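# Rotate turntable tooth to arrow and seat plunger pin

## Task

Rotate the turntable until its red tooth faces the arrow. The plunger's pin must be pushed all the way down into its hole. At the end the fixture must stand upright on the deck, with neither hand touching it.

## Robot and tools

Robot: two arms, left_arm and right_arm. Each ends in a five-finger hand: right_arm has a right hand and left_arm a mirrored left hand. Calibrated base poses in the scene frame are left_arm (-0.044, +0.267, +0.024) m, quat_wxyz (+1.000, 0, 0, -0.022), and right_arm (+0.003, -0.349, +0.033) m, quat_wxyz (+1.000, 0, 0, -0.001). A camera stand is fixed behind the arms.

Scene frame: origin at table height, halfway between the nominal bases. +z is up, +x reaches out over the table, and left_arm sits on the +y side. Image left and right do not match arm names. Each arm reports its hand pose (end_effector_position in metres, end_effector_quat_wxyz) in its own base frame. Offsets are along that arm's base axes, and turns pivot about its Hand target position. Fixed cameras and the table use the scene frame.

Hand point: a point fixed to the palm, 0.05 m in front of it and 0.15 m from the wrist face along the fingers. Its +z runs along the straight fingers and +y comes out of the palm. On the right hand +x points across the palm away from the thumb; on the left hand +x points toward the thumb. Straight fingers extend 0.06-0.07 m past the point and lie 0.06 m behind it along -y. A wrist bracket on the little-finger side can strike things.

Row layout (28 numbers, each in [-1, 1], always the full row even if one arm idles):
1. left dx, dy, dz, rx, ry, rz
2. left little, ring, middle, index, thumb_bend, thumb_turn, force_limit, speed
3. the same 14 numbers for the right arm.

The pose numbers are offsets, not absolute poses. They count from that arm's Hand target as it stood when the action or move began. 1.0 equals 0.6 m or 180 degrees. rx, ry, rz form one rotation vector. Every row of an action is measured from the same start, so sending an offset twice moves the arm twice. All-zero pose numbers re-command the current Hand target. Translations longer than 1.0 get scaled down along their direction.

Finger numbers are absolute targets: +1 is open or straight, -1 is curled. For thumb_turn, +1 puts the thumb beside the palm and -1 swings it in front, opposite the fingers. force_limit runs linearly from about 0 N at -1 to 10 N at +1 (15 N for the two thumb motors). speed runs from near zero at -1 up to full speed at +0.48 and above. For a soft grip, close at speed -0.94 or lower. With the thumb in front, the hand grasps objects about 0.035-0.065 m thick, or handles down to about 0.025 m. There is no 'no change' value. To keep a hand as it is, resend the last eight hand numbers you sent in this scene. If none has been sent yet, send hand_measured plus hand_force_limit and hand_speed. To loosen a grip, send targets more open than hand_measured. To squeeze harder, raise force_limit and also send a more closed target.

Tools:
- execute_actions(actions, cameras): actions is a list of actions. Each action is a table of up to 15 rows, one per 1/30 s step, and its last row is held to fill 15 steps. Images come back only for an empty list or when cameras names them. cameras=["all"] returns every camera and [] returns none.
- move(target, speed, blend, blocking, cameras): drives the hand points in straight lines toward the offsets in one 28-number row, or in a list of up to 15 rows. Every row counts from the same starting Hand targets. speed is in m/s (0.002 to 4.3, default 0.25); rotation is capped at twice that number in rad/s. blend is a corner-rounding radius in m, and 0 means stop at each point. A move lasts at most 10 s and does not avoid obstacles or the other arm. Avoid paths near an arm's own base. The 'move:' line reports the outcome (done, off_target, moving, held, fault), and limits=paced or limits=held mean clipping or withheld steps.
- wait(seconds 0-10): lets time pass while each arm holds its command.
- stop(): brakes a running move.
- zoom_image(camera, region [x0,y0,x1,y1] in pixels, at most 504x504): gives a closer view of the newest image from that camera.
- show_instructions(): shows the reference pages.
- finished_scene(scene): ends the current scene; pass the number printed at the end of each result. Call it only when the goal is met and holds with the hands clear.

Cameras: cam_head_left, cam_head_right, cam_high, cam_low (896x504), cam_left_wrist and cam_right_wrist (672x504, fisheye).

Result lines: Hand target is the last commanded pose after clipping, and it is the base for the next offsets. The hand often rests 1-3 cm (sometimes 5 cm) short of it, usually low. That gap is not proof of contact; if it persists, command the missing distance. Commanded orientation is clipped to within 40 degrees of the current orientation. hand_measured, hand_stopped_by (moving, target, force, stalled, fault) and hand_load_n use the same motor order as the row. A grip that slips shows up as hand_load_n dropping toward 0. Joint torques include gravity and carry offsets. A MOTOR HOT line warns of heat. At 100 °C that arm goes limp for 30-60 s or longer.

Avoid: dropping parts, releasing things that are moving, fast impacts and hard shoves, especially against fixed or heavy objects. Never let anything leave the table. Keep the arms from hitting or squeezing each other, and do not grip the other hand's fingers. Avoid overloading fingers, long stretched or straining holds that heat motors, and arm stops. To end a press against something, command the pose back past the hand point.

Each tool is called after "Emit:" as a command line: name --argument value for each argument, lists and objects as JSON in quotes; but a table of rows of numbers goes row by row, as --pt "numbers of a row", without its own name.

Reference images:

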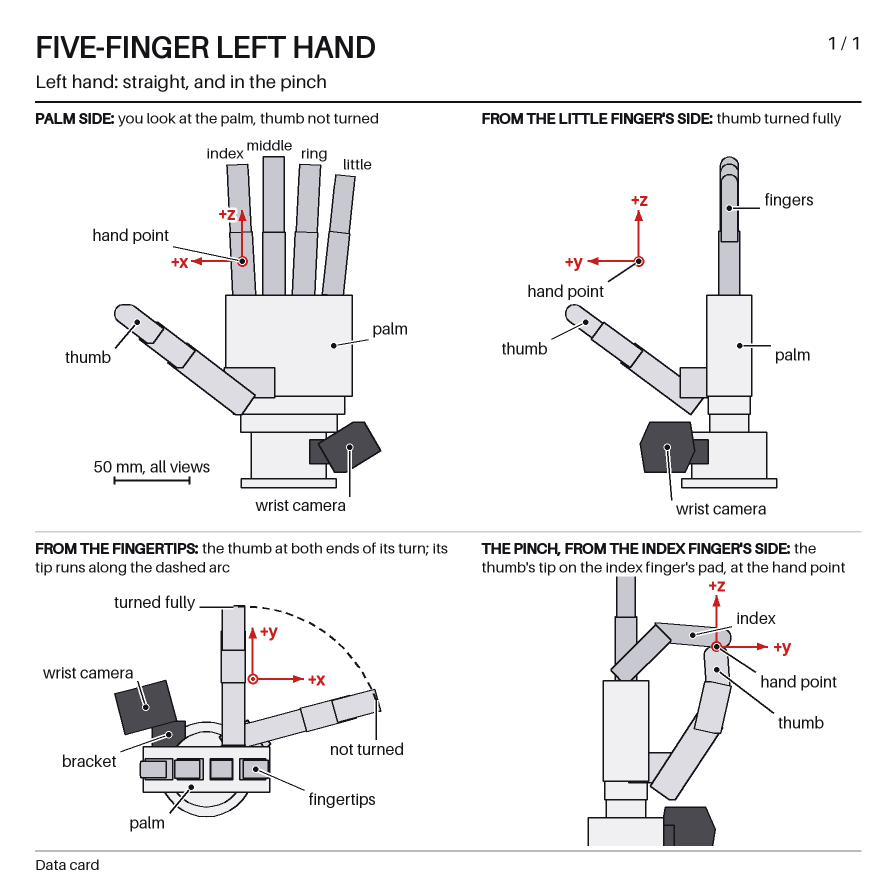

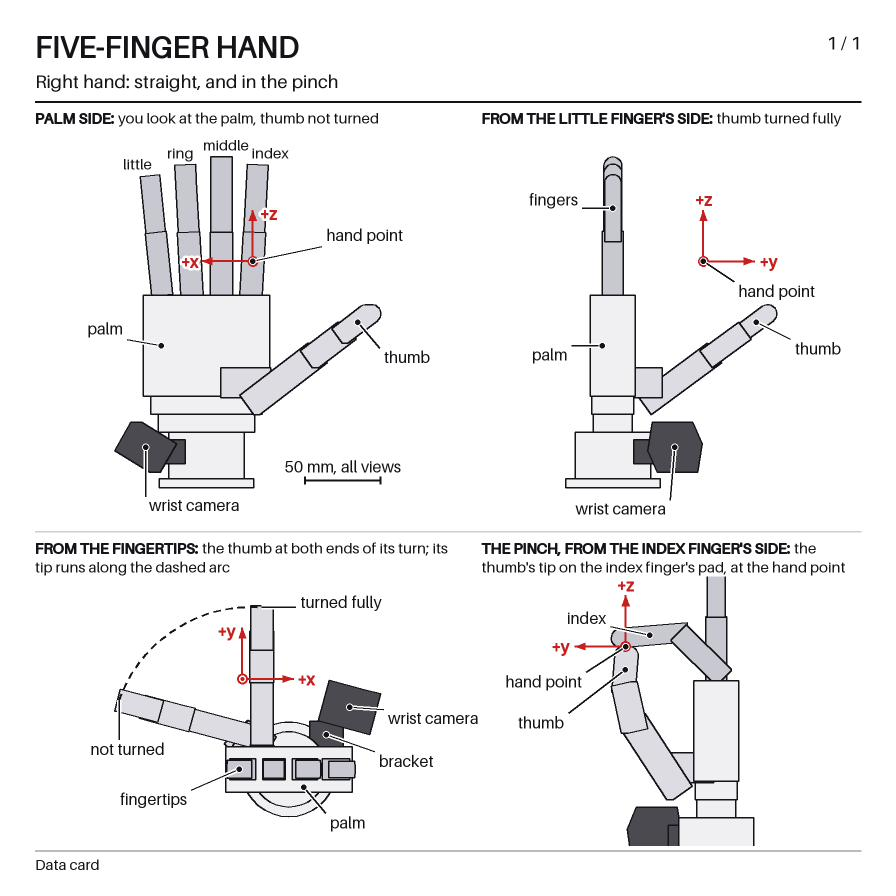

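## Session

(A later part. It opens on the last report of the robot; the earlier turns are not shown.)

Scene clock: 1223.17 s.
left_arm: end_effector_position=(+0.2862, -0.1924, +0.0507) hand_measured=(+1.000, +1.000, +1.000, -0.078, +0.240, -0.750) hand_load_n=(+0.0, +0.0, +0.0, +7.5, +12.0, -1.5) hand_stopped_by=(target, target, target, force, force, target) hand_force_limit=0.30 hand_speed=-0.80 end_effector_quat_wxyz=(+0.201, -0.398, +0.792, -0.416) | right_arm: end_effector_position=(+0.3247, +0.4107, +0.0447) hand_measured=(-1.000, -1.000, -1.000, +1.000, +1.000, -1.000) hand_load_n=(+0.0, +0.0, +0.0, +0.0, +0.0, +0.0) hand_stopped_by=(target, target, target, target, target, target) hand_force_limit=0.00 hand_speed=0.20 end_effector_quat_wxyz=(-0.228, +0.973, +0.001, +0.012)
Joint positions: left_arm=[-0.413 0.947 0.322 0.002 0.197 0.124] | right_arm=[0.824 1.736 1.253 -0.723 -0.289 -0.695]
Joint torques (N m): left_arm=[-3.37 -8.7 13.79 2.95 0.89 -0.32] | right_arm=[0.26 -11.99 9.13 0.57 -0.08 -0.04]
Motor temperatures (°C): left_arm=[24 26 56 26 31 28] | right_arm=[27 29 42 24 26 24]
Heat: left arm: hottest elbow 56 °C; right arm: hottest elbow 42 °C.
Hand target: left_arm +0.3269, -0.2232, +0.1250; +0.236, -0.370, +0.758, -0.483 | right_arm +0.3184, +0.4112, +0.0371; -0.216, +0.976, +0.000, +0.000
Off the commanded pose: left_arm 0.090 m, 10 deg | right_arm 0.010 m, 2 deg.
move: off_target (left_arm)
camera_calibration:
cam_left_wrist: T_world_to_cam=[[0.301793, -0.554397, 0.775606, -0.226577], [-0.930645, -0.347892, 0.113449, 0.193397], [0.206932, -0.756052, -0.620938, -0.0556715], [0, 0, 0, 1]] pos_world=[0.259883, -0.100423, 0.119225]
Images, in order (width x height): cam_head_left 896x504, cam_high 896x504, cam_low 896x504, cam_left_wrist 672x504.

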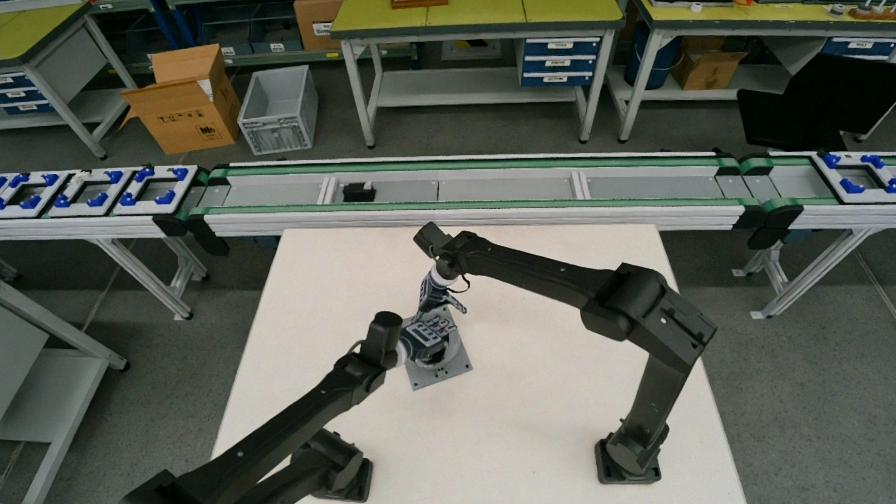

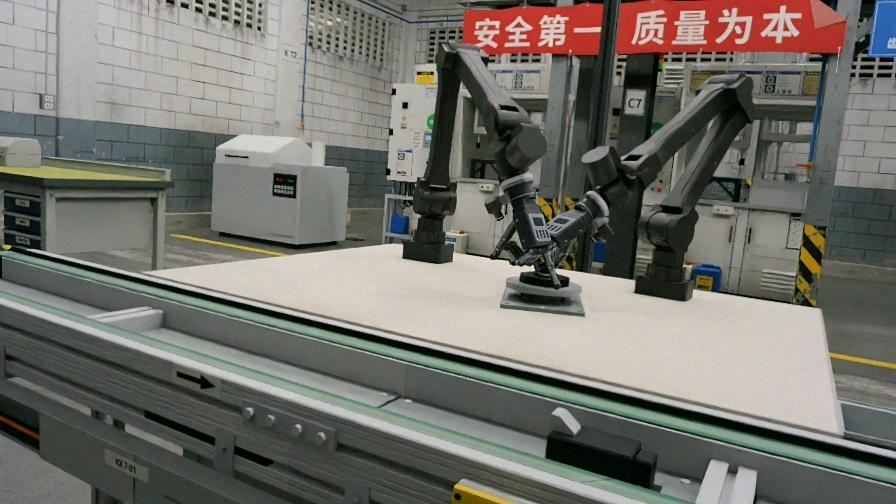

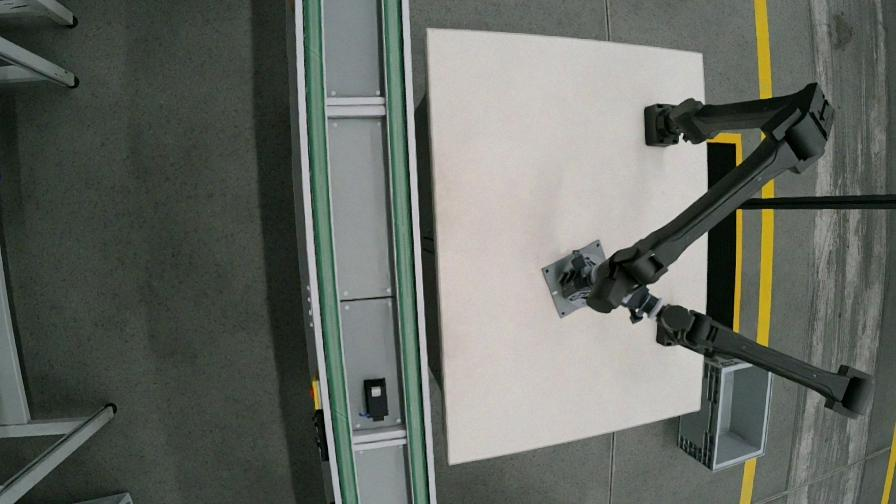

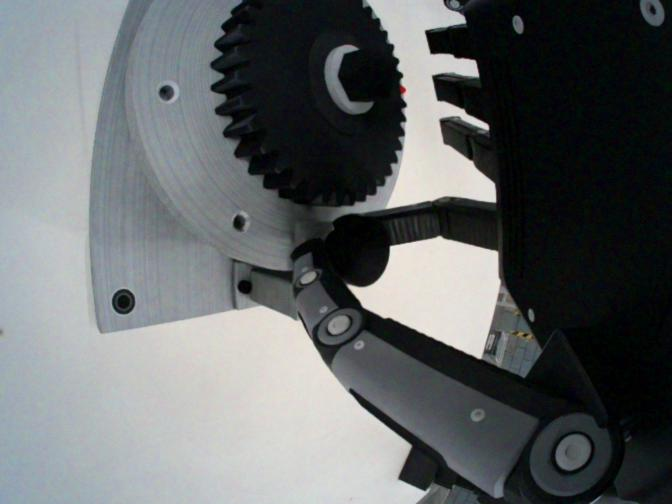

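Emit:
move --pt "0 0 0 0 0 0 1 1 1 -0.35 0.02 -0.75 0.3 -0.8 0.0385 0.035 0 0 0 0 -1 -1 -1 1 1 -1 0 0.2" --pt "0 0 0 0 0 0 1 1 1 -0.35 0.02 -0.75 0.3 -0.8 0.0935 -0.035 0 0 0 0 -1 -1 -1 1 1 -1 0 0.2" --pt "0 0 0 0 0 0 1 1 1 -0.35 0.02 -0.75 0.3 -0.8 0.0817 -0.1202 0 0 0 0 -1 -1 -1 1 1 -1 0 0.2" --speed 0.08 --blend '[0.01,0.01,0]' --cameras '["cam_left_wrist","cam_high","cam_head_left"]'

Emit:
zoom_image --camera "cam_high" --region '[490, 210, 610, 320]'

Emit:
zoom_image --camera "cam_head_left" --region '[390, 270, 490, 390]'

Scene clock: 1258.47 s.
left_arm: end_effector_position=(+0.2862, -0.1924, +0.0507) hand_measured=(+1.000, +1.000, +1.000, -0.078, +0.240, -0.750) hand_load_n=(+0.0, +0.0, +0.0, +7.5, +12.0, -1.0) hand_stopped_by=(target, target, target, force, force, target) hand_force_limit=0.30 hand_speed=-0.80 end_effector_quat_wxyz=(+0.201, -0.398, +0.792, -0.416) | right_arm: end_effector_position=(+0.3686, +0.3446, +0.0384) hand_measured=(-1.000, -1.000, -1.000, +1.000, +1.000, -1.000) hand_load_n=(+0.0, +0.0, +0.5, +0.0, -0.5, +0.0) hand_stopped_by=(target, target, target, target, target, target) hand_force_limit=0.00 hand_speed=0.20 end_effector_quat_wxyz=(-0.218, +0.976, +0.000, +0.002)
Joint positions: left_arm=[-0.413 0.947 0.322 0.002 0.197 0.124] | right_arm=[0.672 1.738 1.243 -0.787 -0.337 -0.849]
Joint torques (N m): left_arm=[-3.37 -8.7 13.81 2.95 0.89 -0.32] | right_arm=[-0.85 -13.57 7.49 1.21 -0.28 -0.16]
Motor temperatures (°C): left_arm=[24 26 57 26 31 28] | right_arm=[26 29 43 24 25 24]
Heat: left arm: hottest elbow 57 °C; right arm: hottest elbow 43 °C.
Hand target: left_arm +0.3269, -0.2232, +0.1250; +0.236, -0.370, +0.758, -0.483 | right_arm +0.3672, +0.3391, +0.0369; -0.216, +0.976, +0.000, +0.000
Off the commanded pose: left_arm 0.090 m, 10 deg | right_arm 0.006 m, 0 deg.
move: off_target (left_arm)
camera_calibration:
cam_left_wrist: T_world_to_cam=[[0.301793, -0.554397, 0.775606, -0.226577], [-0.930645, -0.347892, 0.113449, 0.193397], [0.206932, -0.756052, -0.620938, -0.0556715], [0, 0, 0, 1]] pos_world=[0.259883, -0.100423, 0.119225]
Images, in order (width x height): cam_head_left 896x504, cam_high 896x504, cam_left_wrist 672x504.

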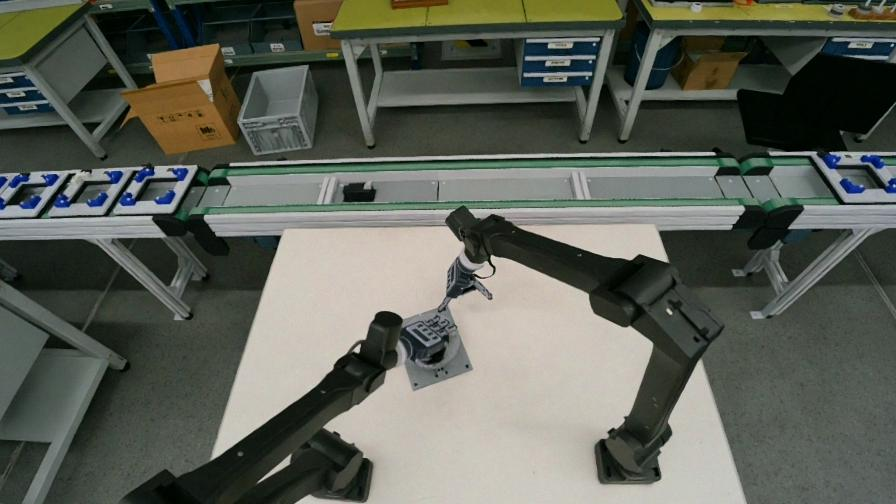

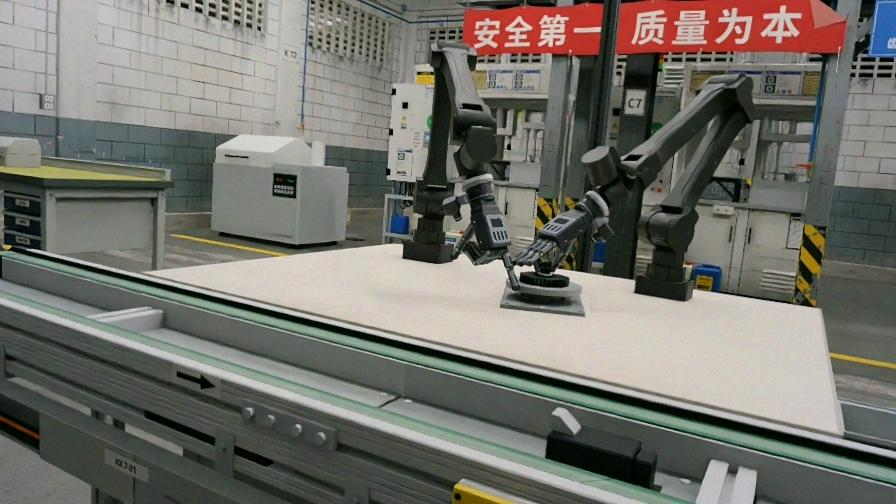

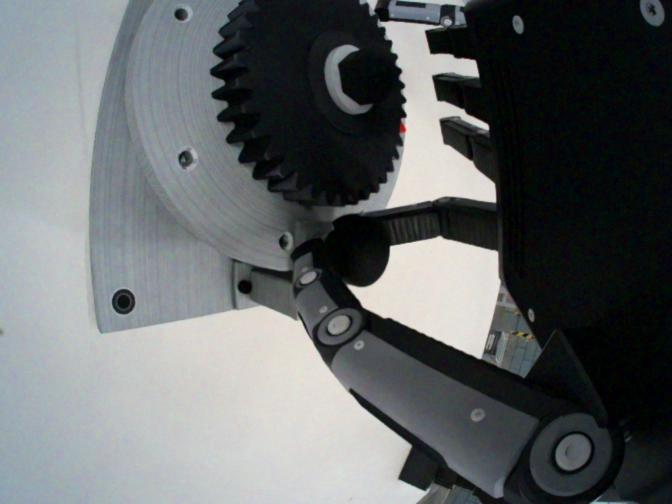

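Scaled by 4.200 from the camera's 896x504 image, which has a finer 1280x720 frame.

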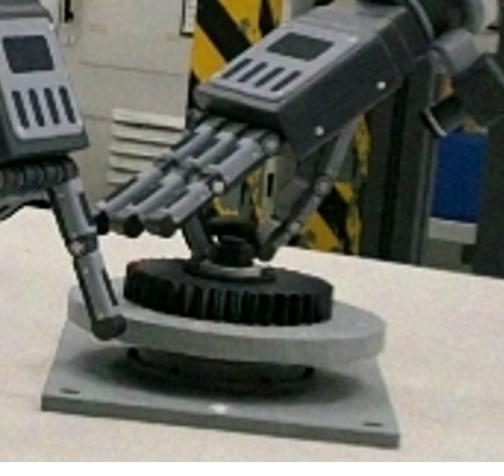

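Scaled by 4.200 from the camera's 896x504 image, which has a finer 1280x720 frame.

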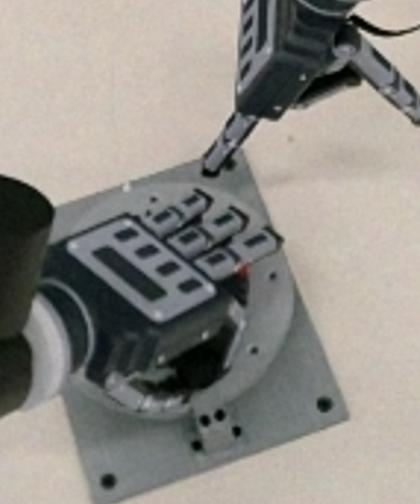

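Emit:
move --pt "0 0 0 0 0 0 1 1 1 -0.35 0.02 -0.75 0.3 -0.8 -0.0425 0.0202 0 0 0 0 -1 -1 -1 1 1 -1 0 0.2" --pt "0 0 0 0 0 0 1 1 1 -0.35 0.02 -0.75 0.3 -0.8 -0.0412 0.0518 0 0 0 0 -1 -1 -1 1 1 -1 0 0.2" --pt "0 0 0 0 0 0 1 1 1 -0.35 0.02 -0.75 0.3 -0.8 -0.0465 0.082 0 0 0 0 -1 -1 -1 1 1 -1 0 0.2" --pt "0 0 0 0 0 0 1 1 1 -0.35 0.02 -0.75 0.3 -0.8 -0.0618 0.1087 0 0 0 0 -1 -1 -1 1 1 -1 0 0.2" --pt "0 0 0 0 0 0 1 1 1 -0.35 0.02 -0.75 0.3 -0.8 -0.0878 0.124 0 0 0 0 -1 -1 -1 1 1 -1 0 0.2" --speed 0.05 --blend '[0.005,0.01,0.01,0.01,0]' --cameras '["cam_left_wrist","cam_high","cam_head_left"]'

Emit:
zoom_image --camera "cam_high" --region '[490, 210, 610, 320]'

Scene clock: 1281.33 s.
left_arm: end_effector_position=(+0.2862, -0.1924, +0.0507) hand_measured=(+1.000, +1.000, +1.000, -0.078, +0.240, -0.750) hand_load_n=(+0.0, +0.0, -0.5, +7.5, +12.0, -1.0) hand_stopped_by=(target, target, target, force, force, target) hand_force_limit=0.30 hand_speed=-0.80 end_effector_quat_wxyz=(+0.201, -0.398, +0.792, -0.416) | right_arm: end_effector_position=(+0.3218, +0.4154, +0.0443) hand_measured=(-1.000, -1.000, -1.000, +1.000, +1.000, -1.000) hand_load_n=(+0.0, +0.5, +0.0, +0.0, +0.0, +0.0) hand_stopped_by=(target, target, target, target, target, target) hand_force_limit=0.00 hand_speed=0.20 end_effector_quat_wxyz=(-0.229, +0.973, +0.002, +0.012)
Joint positions: left_arm=[-0.413 0.947 0.322 0.002 0.197 0.124] | right_arm=[0.834 1.739 1.255 -0.718 -0.287 -0.686]
Joint torques (N m): left_arm=[-3.37 -8.7 13.81 2.95 0.89 -0.32] | right_arm=[-0.21 -12.34 8.72 0.53 -0.05 -0.07]
Motor temperatures (°C): left_arm=[24 26 57 26 31 28] | right_arm=[26 30 40 24 25 24]
Heat: left arm: hottest elbow 57 °C; right arm: hottest elbow 40 °C.
Hand target: left_arm +0.3269, -0.2232, +0.1250; +0.236, -0.370, +0.758, -0.483 | right_arm +0.3147, +0.4135, +0.0371; -0.216, +0.976, +0.000, +0.000
Off the commanded pose: left_arm 0.090 m, 10 deg | right_arm 0.011 m, 2 deg.
move: off_target (left_arm, right_arm); blend cut to 0.0092 m at target 2, 0.0092 m at target 3, 0.0091 m at target 4
camera_calibration:
cam_left_wrist: T_world_to_cam=[[0.301793, -0.554397, 0.775606, -0.226577], [-0.930645, -0.347892, 0.113449, 0.193397], [0.206932, -0.756052, -0.620938, -0.0556715], [0, 0, 0, 1]] pos_world=[0.259883, -0.100423, 0.119225]
Images, in order (width x height): cam_head_left 896x504, cam_high 896x504, cam_left_wrist 672x504.

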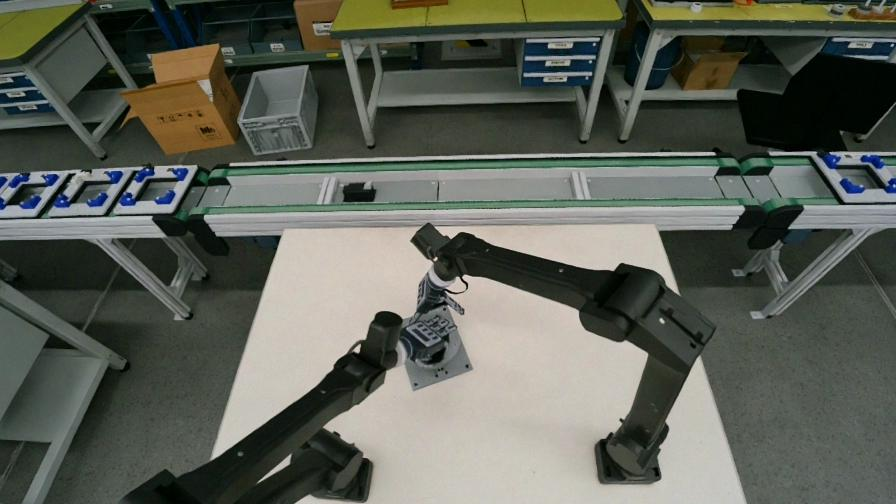

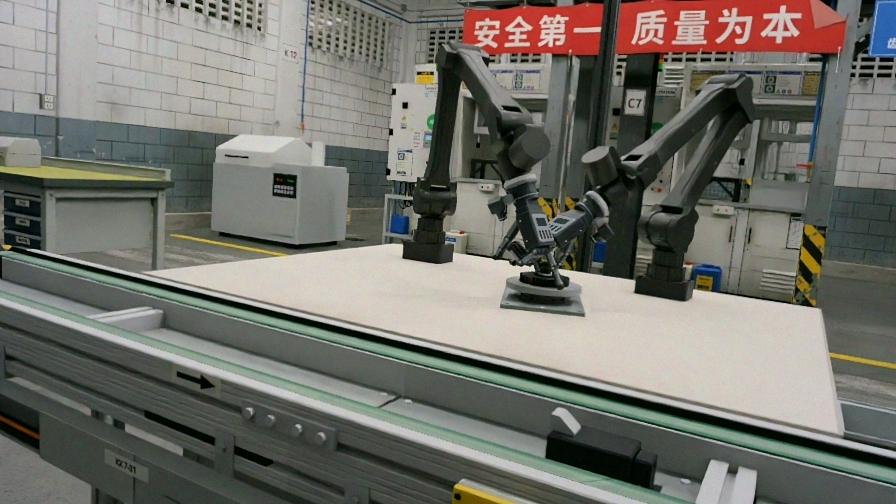

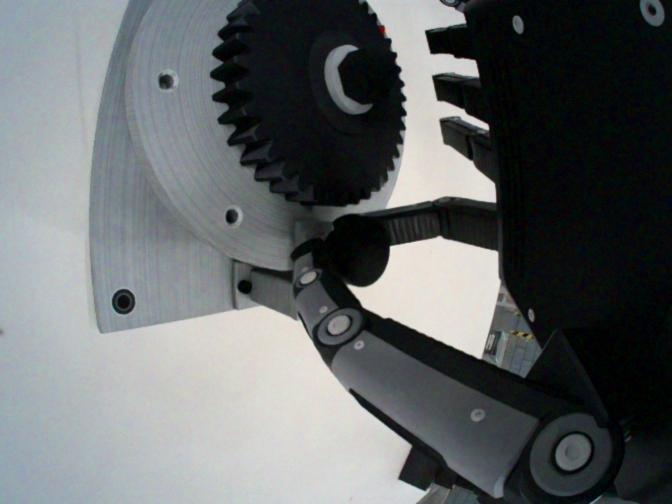

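Scaled by 4.200 from the camera's 896x504 image, which has a finer 1280x720 frame.

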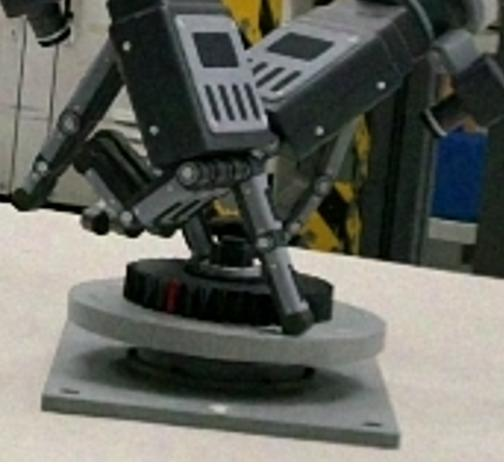

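Emit:
move --pt "0 0 0 0 0 0 1 1 1 -0.35 0.02 -0.75 0.3 -0.8 0.0167 0.025 0.0583 0 0 0 -1 -1 -1 1 1 -1 0 0.2" --pt "0 0 0 0 0 0 1 1 1 -0.35 0.02 -0.75 0.3 -0.8 0.0997 -0.0638 0.0583 0 0 0 -1 -1 -1 1 1 -1 0 0.2" --pt "0 0 0 0 0 0 1 1 1 -0.35 0.02 -0.75 0.3 -0.8 0.0997 -0.0638 0 0 0 0 -1 -1 -1 1 1 -1 0 0.2" --speed 0.1 --blend '[0.0,0.01,0]' --cameras '["cam_left_wrist","cam_high","cam_head_left"]'

Emit:
zoom_image --camera "cam_high" --region '[490, 210, 610, 320]'

Scene clock: 1302.07 s.
left_arm: end_effector_position=(+0.2862, -0.1924, +0.0507) hand_measured=(+1.000, +1.000, +1.000, -0.078, +0.240, -0.750) hand_load_n=(+0.0, +0.0, +0.0, +7.5, +12.0, -1.5) hand_stopped_by=(target, target, target, force, force, target) hand_force_limit=0.30 hand_speed=-0.80 end_effector_quat_wxyz=(+0.201, -0.398, +0.792, -0.416) | right_arm: end_effector_position=(+0.3668, +0.3727, +0.0407) hand_measured=(-1.000, -1.000, -1.000, +1.000, +1.000, -1.000) hand_load_n=(+0.0, +0.0, +0.0, +0.0, +0.0, +0.0) hand_stopped_by=(target, target, target, target, target, target) hand_force_limit=0.00 hand_speed=0.20 end_effector_quat_wxyz=(-0.213, +0.977, -0.002, -0.004)
Joint positions: left_arm=[-0.413 0.947 0.322 0.002 0.197 0.124] | right_arm=[0.716 1.782 1.311 -0.814 -0.324 -0.804]
Joint torques (N m): left_arm=[-3.31 -8.64 13.81 2.95 0.89 -0.32] | right_arm=[-0.79 -12.81 9.17 1.88 -0.27 -0.19]
Motor temperatures (°C): left_arm=[24 26 58 26 30 28] | right_arm=[26 30 39 24 25 24]
Heat: left arm: hottest elbow 58 °C; right arm: hottest elbow 39 °C.
Hand target: left_arm +0.3269, -0.2232, +0.1250; +0.236, -0.370, +0.758, -0.483 | right_arm +0.3744, +0.3752, +0.0369; -0.216, +0.976, +0.000, +0.000
Off the commanded pose: left_arm 0.090 m, 10 deg | right_arm 0.009 m, 1 deg.
move: off_target (left_arm)
camera_calibration:
cam_left_wrist: T_world_to_cam=[[0.301793, -0.554397, 0.775606, -0.226577], [-0.930645, -0.347892, 0.113449, 0.193397], [0.206932, -0.756052, -0.620938, -0.0556715], [0, 0, 0, 1]] pos_world=[0.259883, -0.100423, 0.119225]
Images, in order (width x height): cam_head_left 896x504, cam_high 896x504, cam_left_wrist 672x504.

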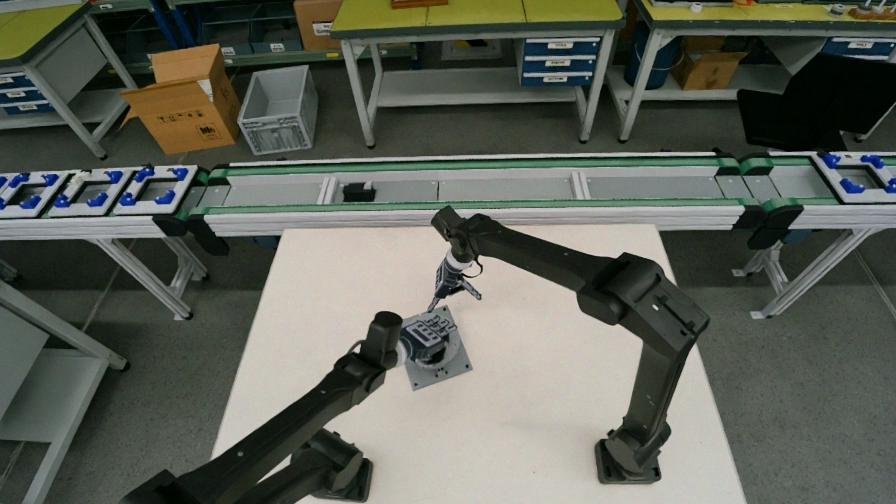

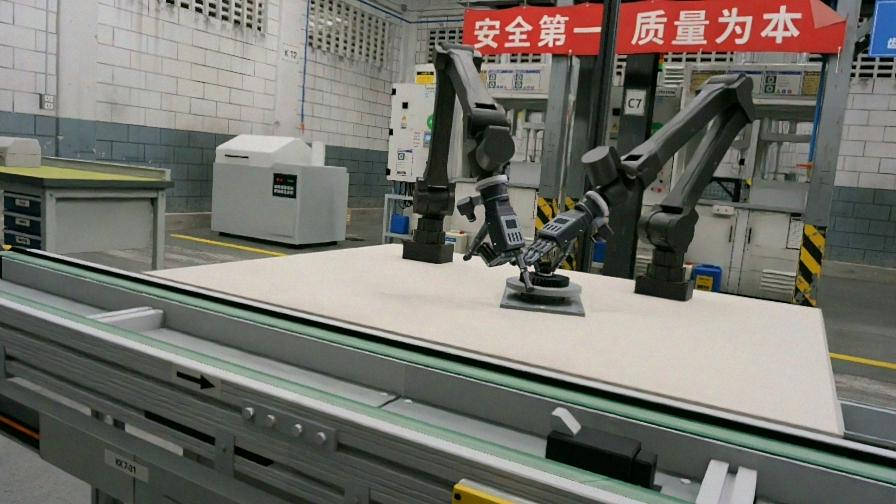

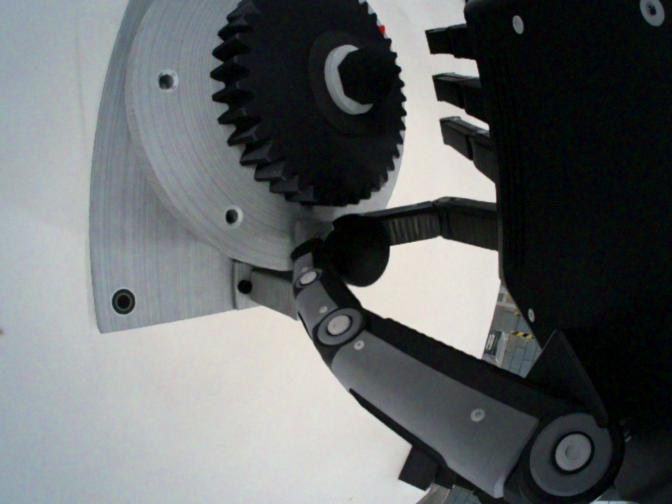

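Scaled by 4.200 from the camera's 896x504 image, which has a finer 1280x720 frame.

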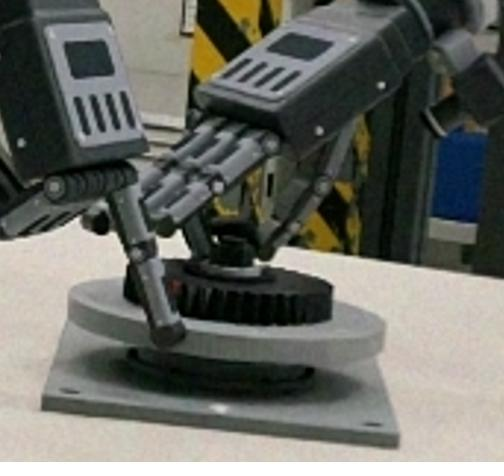

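Emit:
move --pt "0 0 0 0 0 0 1 1 1 -0.35 0.02 -0.75 0.3 -0.8 -0.0502 -0.0003 0 0 0 0 -1 -1 -1 1 1 -1 0 0.2" --pt "0 0 0 0 0 0 1 1 1 -0.35 0.02 -0.75 0.3 -0.8 -0.0585 0.0218 0 0 0 0 -1 -1 -1 1 1 -1 0 0.2" --pt "0 0 0 0 0 0 1 1 1 -0.35 0.02 -0.75 0.3 -0.8 -0.0732 0.045 0 0 0 0 -1 -1 -1 1 1 -1 0 0.2" --speed 0.05 --blend '[0.003,0.01,0]' --cameras '["cam_left_wrist","cam_high","cam_low"]'

Emit:
zoom_image --camera "cam_high" --region '[490, 210, 610, 320]'

Scene clock: 1317.70 s.
left_arm: end_effector_position=(+0.2862, -0.1924, +0.0507) hand_measured=(+1.000, +1.000, +1.000, -0.078, +0.240, -0.750) hand_load_n=(+0.0, +0.0, +0.0, +7.5, +12.0, -1.5) hand_stopped_by=(target, target, target, force, force, target) hand_force_limit=0.30 hand_speed=-0.80 end_effector_quat_wxyz=(+0.201, -0.398, +0.792, -0.416) | right_arm: end_effector_position=(+0.3531, +0.3876, +0.0386) hand_measured=(-1.000, -1.000, -1.000, +1.000, +1.000, -1.000) hand_load_n=(+0.0, +0.0, +0.0, +0.0, +0.0, +0.0) hand_stopped_by=(target, target, target, target, target, target) hand_force_limit=0.00 hand_speed=0.20 end_effector_quat_wxyz=(-0.216, +0.976, -0.014, +0.021)
Joint positions: left_arm=[-0.413 0.947 0.322 0.002 0.197 0.124] | right_arm=[0.764 1.754 1.264 -0.736 -0.275 -0.731]
Joint torques (N m): left_arm=[-3.31 -8.7 13.81 2.96 0.9 -0.32] | right_arm=[2.49 -13.04 8.75 0.58 -1.12 0.04]
Motor temperatures (°C): left_arm=[24 26 58 26 30 28] | right_arm=[26 30 39 24 25 24]
Heat: left arm: hottest elbow 58 °C; right arm: hottest elbow 39 °C.
Hand target: left_arm +0.3269, -0.2232, +0.1250; +0.236, -0.370, +0.758, -0.483 | right_arm +0.3307, +0.4022, +0.0370; -0.216, +0.976, +0.000, +0.000
Off the commanded pose: left_arm 0.090 m, 10 deg | right_arm 0.027 m, 3 deg.
move: off_target (left_arm, right_arm); blend cut to 0.0071 m at target 2
camera_calibration:
cam_left_wrist: T_world_to_cam=[[0.301793, -0.554397, 0.775606, -0.226577], [-0.930645, -0.347892, 0.113449, 0.193397], [0.206932, -0.756052, -0.620938, -0.0556715], [0, 0, 0, 1]] pos_world=[0.259883, -0.100423, 0.119225]
Images, in order (width x height): cam_high 896x504, cam_low 896x504, cam_left_wrist 672x504.

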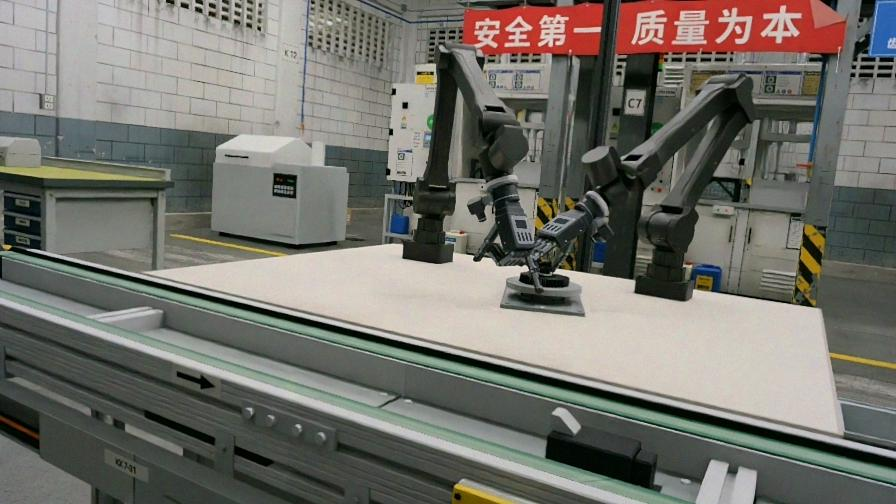

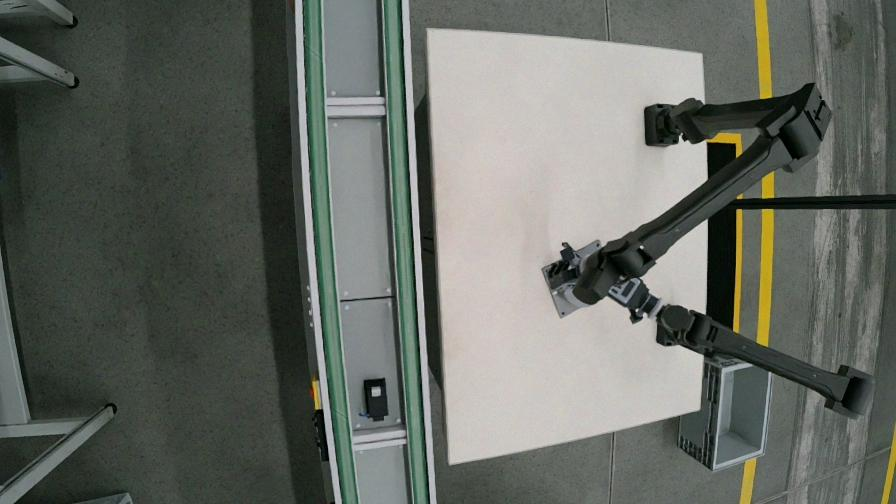

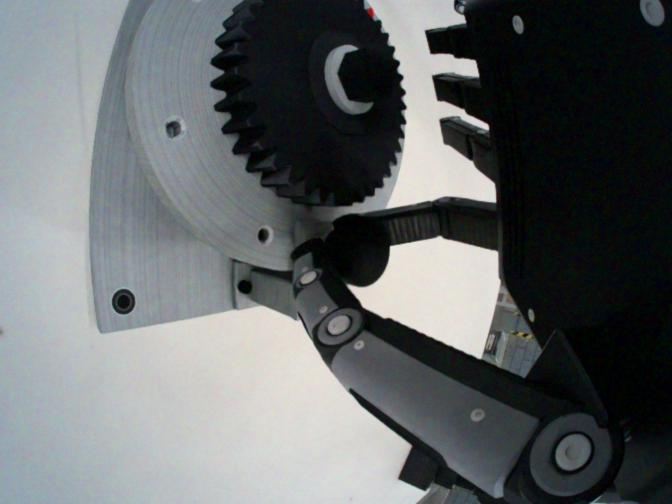

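Scaled by 4.200 from the camera's 896x504 image, which has a finer 1280x720 frame.

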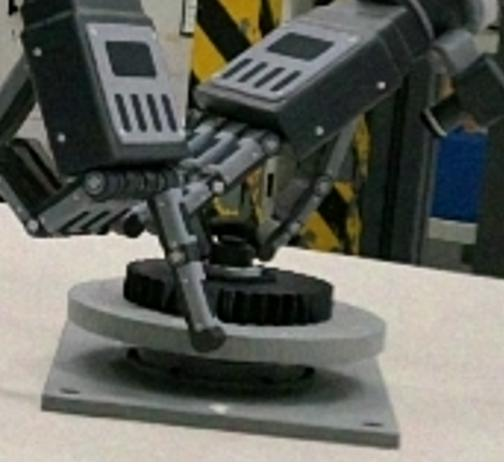

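Emit:
move --target '[-0.0615,0.0437,-0.125,0,0,0,1,1,1,-0.35,0.02,-0.75,0.3,-0.8,0,0,0,0,0,0,-1,-1,-1,1,1,-1,0,0.2]' --speed 0.06 --cameras '["cam_left_wrist","cam_high","cam_head_left"]'

Emit:
zoom_image --camera "cam_high" --region '[490, 210, 610, 320]'

Scene clock: 1346.83 s.
left_arm: end_effector_position=(+0.2819, -0.1964, +0.0463) hand_measured=(+1.000, +1.000, +1.000, -0.078, +0.240, -0.750) hand_load_n=(+0.0, +0.0, +0.0, +0.5, +4.5, +0.0) hand_stopped_by=(target, target, target, force, force, target) hand_force_limit=0.30 hand_speed=-0.80 end_effector_quat_wxyz=(+0.229, -0.365, +0.767, -0.475) | right_arm: end_effector_position=(+0.3530, +0.3876, +0.0386) hand_measured=(-1.000, -1.000, -1.000, +1.000, +1.000, -1.000) hand_load_n=(+0.0, +0.0, +0.0, +0.0, +0.0, +0.0) hand_stopped_by=(target, target, target, target, target, target) hand_force_limit=0.00 hand_speed=0.20 end_effector_quat_wxyz=(-0.216, +0.976, -0.014, +0.021)
Joint positions: left_arm=[-0.405 0.94 0.206 0.26 0.243 0.129] | right_arm=[0.764 1.754 1.264 -0.736 -0.275 -0.73]
Joint torques (N m): left_arm=[-0.85 -1.49 6.99 3.67 0.11 -0.19] | right_arm=[2.49 -13.04 8.75 0.58 -1.12 0.02]
Motor temperatures (°C): left_arm=[24 26 59 26 30 28] | right_arm=[26 30 40 24 26 24]
Heat: left arm: hottest elbow 59 °C; right arm: hottest elbow 40 °C.
Hand target: left_arm +0.2899, -0.1970, +0.0500; +0.236, -0.370, +0.758, -0.483 | right_arm +0.3307, +0.4022, +0.0370; -0.216, +0.976, +0.000, +0.000
Off the commanded pose: left_arm 0.009 m, 2 deg | right_arm 0.027 m, 3 deg.
move: off_target (right_arm)
camera_calibration:
cam_left_wrist: T_world_to_cam=[[0.178829, -0.499196, 0.847835, -0.181942], [-0.95011, -0.31145, 0.0170227, 0.205739], [0.25556, -0.80858, -0.529987, -0.0885992], [0, 0, 0, 1]] pos_world=[0.250654, -0.0983868, 0.103798]
Images, in order (width x height): cam_head_left 896x504, cam_high 896x504, cam_left_wrist 672x504.

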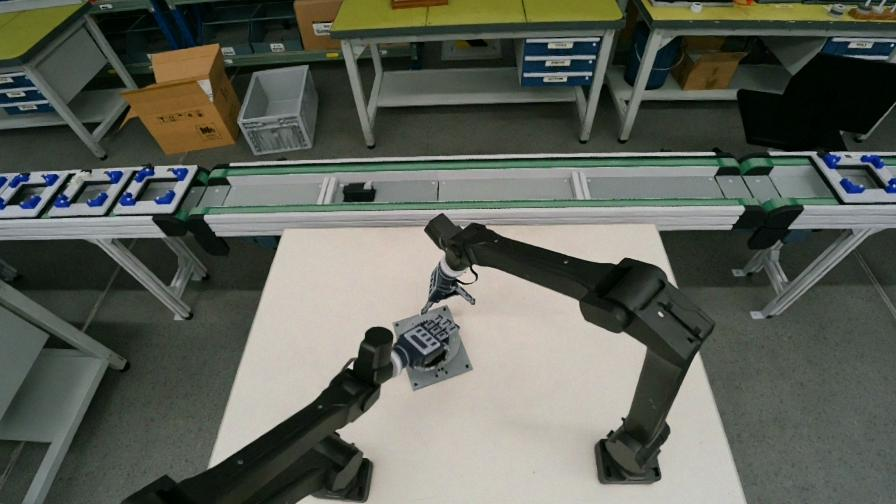

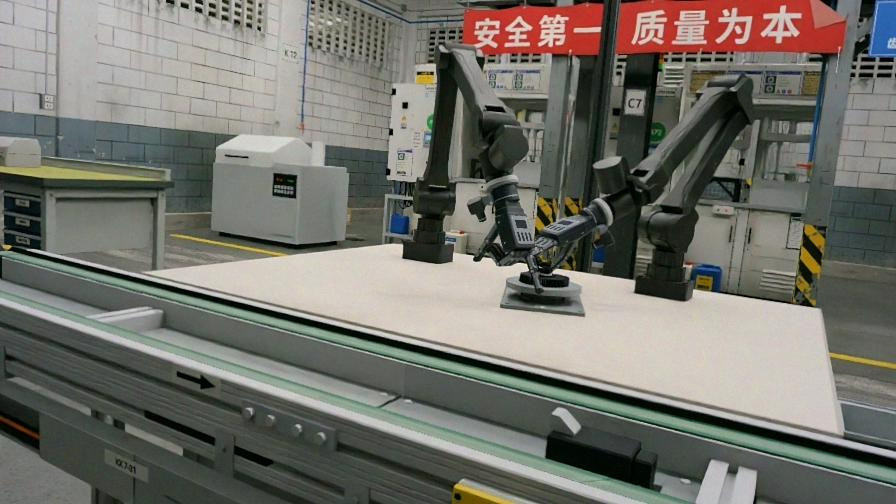

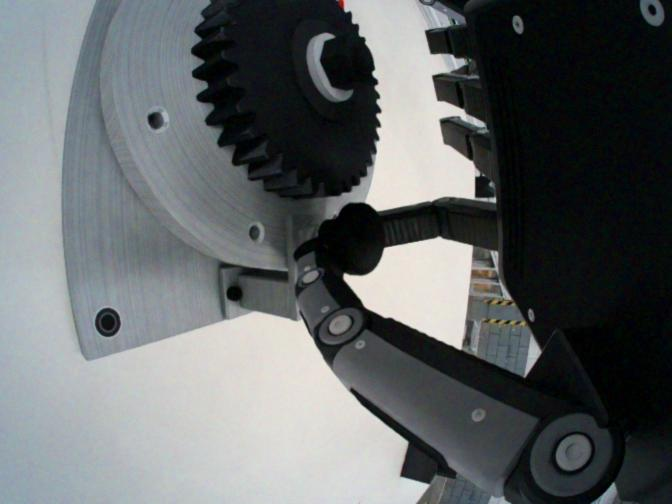

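Scaled by 4.200 from the camera's 896x504 image, which has a finer 1280x720 frame.

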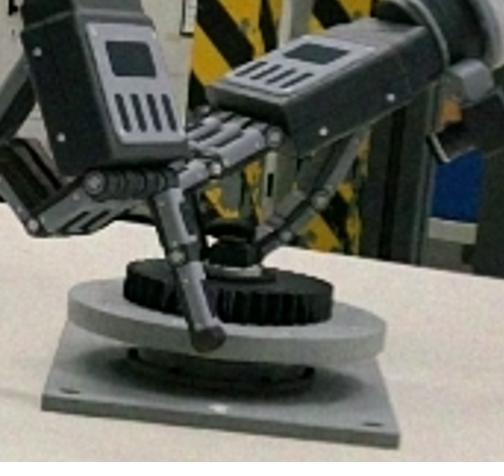

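Emit:
move --target '[0,0,0,0,0,0,1,1,1,-0.35,0.02,-0.75,0.3,-0.8,-0.012,0.012,0,0,0,0,-1,-1,-1,1,1,-1,0,0.2]' --speed 0.03 --cameras '["cam_left_wrist","cam_high"]'

Emit:
zoom_image --camera "cam_high" --region '[490, 210, 610, 320]'

Scene clock: 1354.83 s.
left_arm: end_effector_position=(+0.2819, -0.1964, +0.0463) hand_measured=(+1.000, +1.000, +1.000, -0.078, +0.240, -0.750) hand_load_n=(-0.5, +0.0, +0.0, +0.0, +4.5, -0.5) hand_stopped_by=(target, target, target, force, force, target) hand_force_limit=0.30 hand_speed=-0.80 end_effector_quat_wxyz=(+0.229, -0.365, +0.767, -0.475) | right_arm: end_effector_position=(+0.3513, +0.3901, +0.0385) hand_measured=(-1.000, -1.000, -1.000, +1.000, +1.000, -1.000) hand_load_n=(+0.0, +0.0, +0.0, -0.5, +0.0, +0.0) hand_stopped_by=(target, target, target, target, target, target) hand_force_limit=0.00 hand_speed=0.20 end_effector_quat_wxyz=(-0.214, +0.976, -0.018, +0.024)
Joint positions: left_arm=[-0.405 0.94 0.206 0.26 0.243 0.129] | right_arm=[0.771 1.754 1.264 -0.732 -0.265 -0.715]
Joint torques (N m): left_arm=[-0.85 -1.49 6.95 3.66 0.11 -0.19] | right_arm=[3.19 -13.1 8.65 0.69 -1.31 0.03]
Motor temperatures (°C): left_arm=[24 26 58 26 30 28] | right_arm=[26 30 41 24 26 24]
Heat: left arm: hottest elbow 58 °C; right arm: hottest elbow 41 °C.
Hand target: left_arm +0.2899, -0.1971, +0.0500; +0.235, -0.370, +0.758, -0.483 | right_arm +0.3234, +0.4095, +0.0370; -0.216, +0.976, +0.001, +0.000
Off the commanded pose: left_arm 0.009 m, 2 deg | right_arm 0.034 m, 3 deg.
move: off_target (right_arm)
camera_calibration:
cam_left_wrist: T_world_to_cam=[[0.179121, -0.498888, 0.847954, -0.182047], [-0.950028, -0.311686, 0.017305, 0.205635], [0.255662, -0.80868, -0.529787, -0.088736], [0, 0, 0, 1]] pos_world=[0.250654, -0.0984869, 0.103798]
Images, in order (width x height): cam_high 896x504, cam_left_wrist 672x504.

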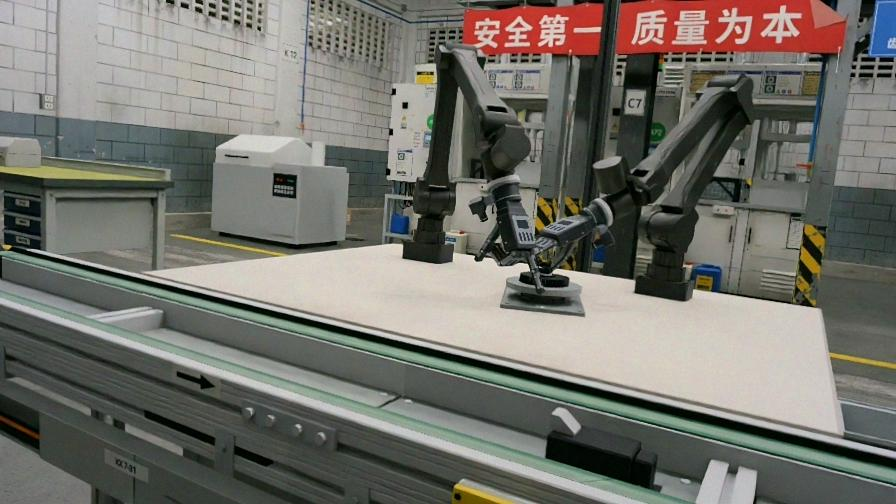

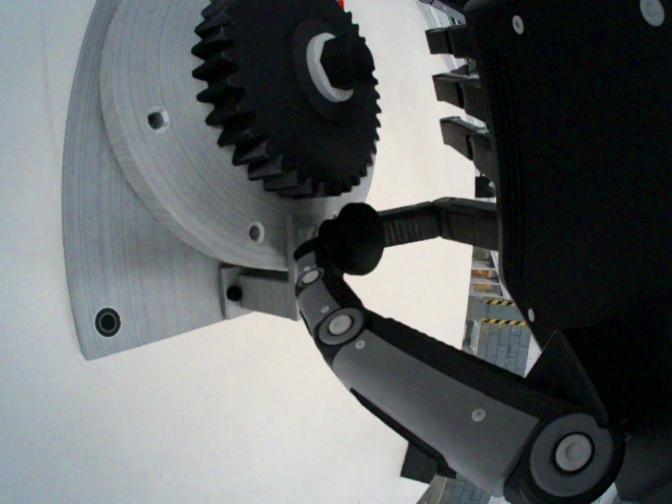

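Scaled by 4.200 from the camera's 896x504 image, which has a finer 1280x720 frame.

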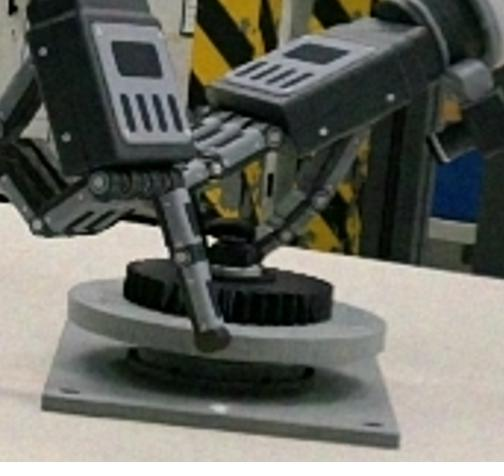

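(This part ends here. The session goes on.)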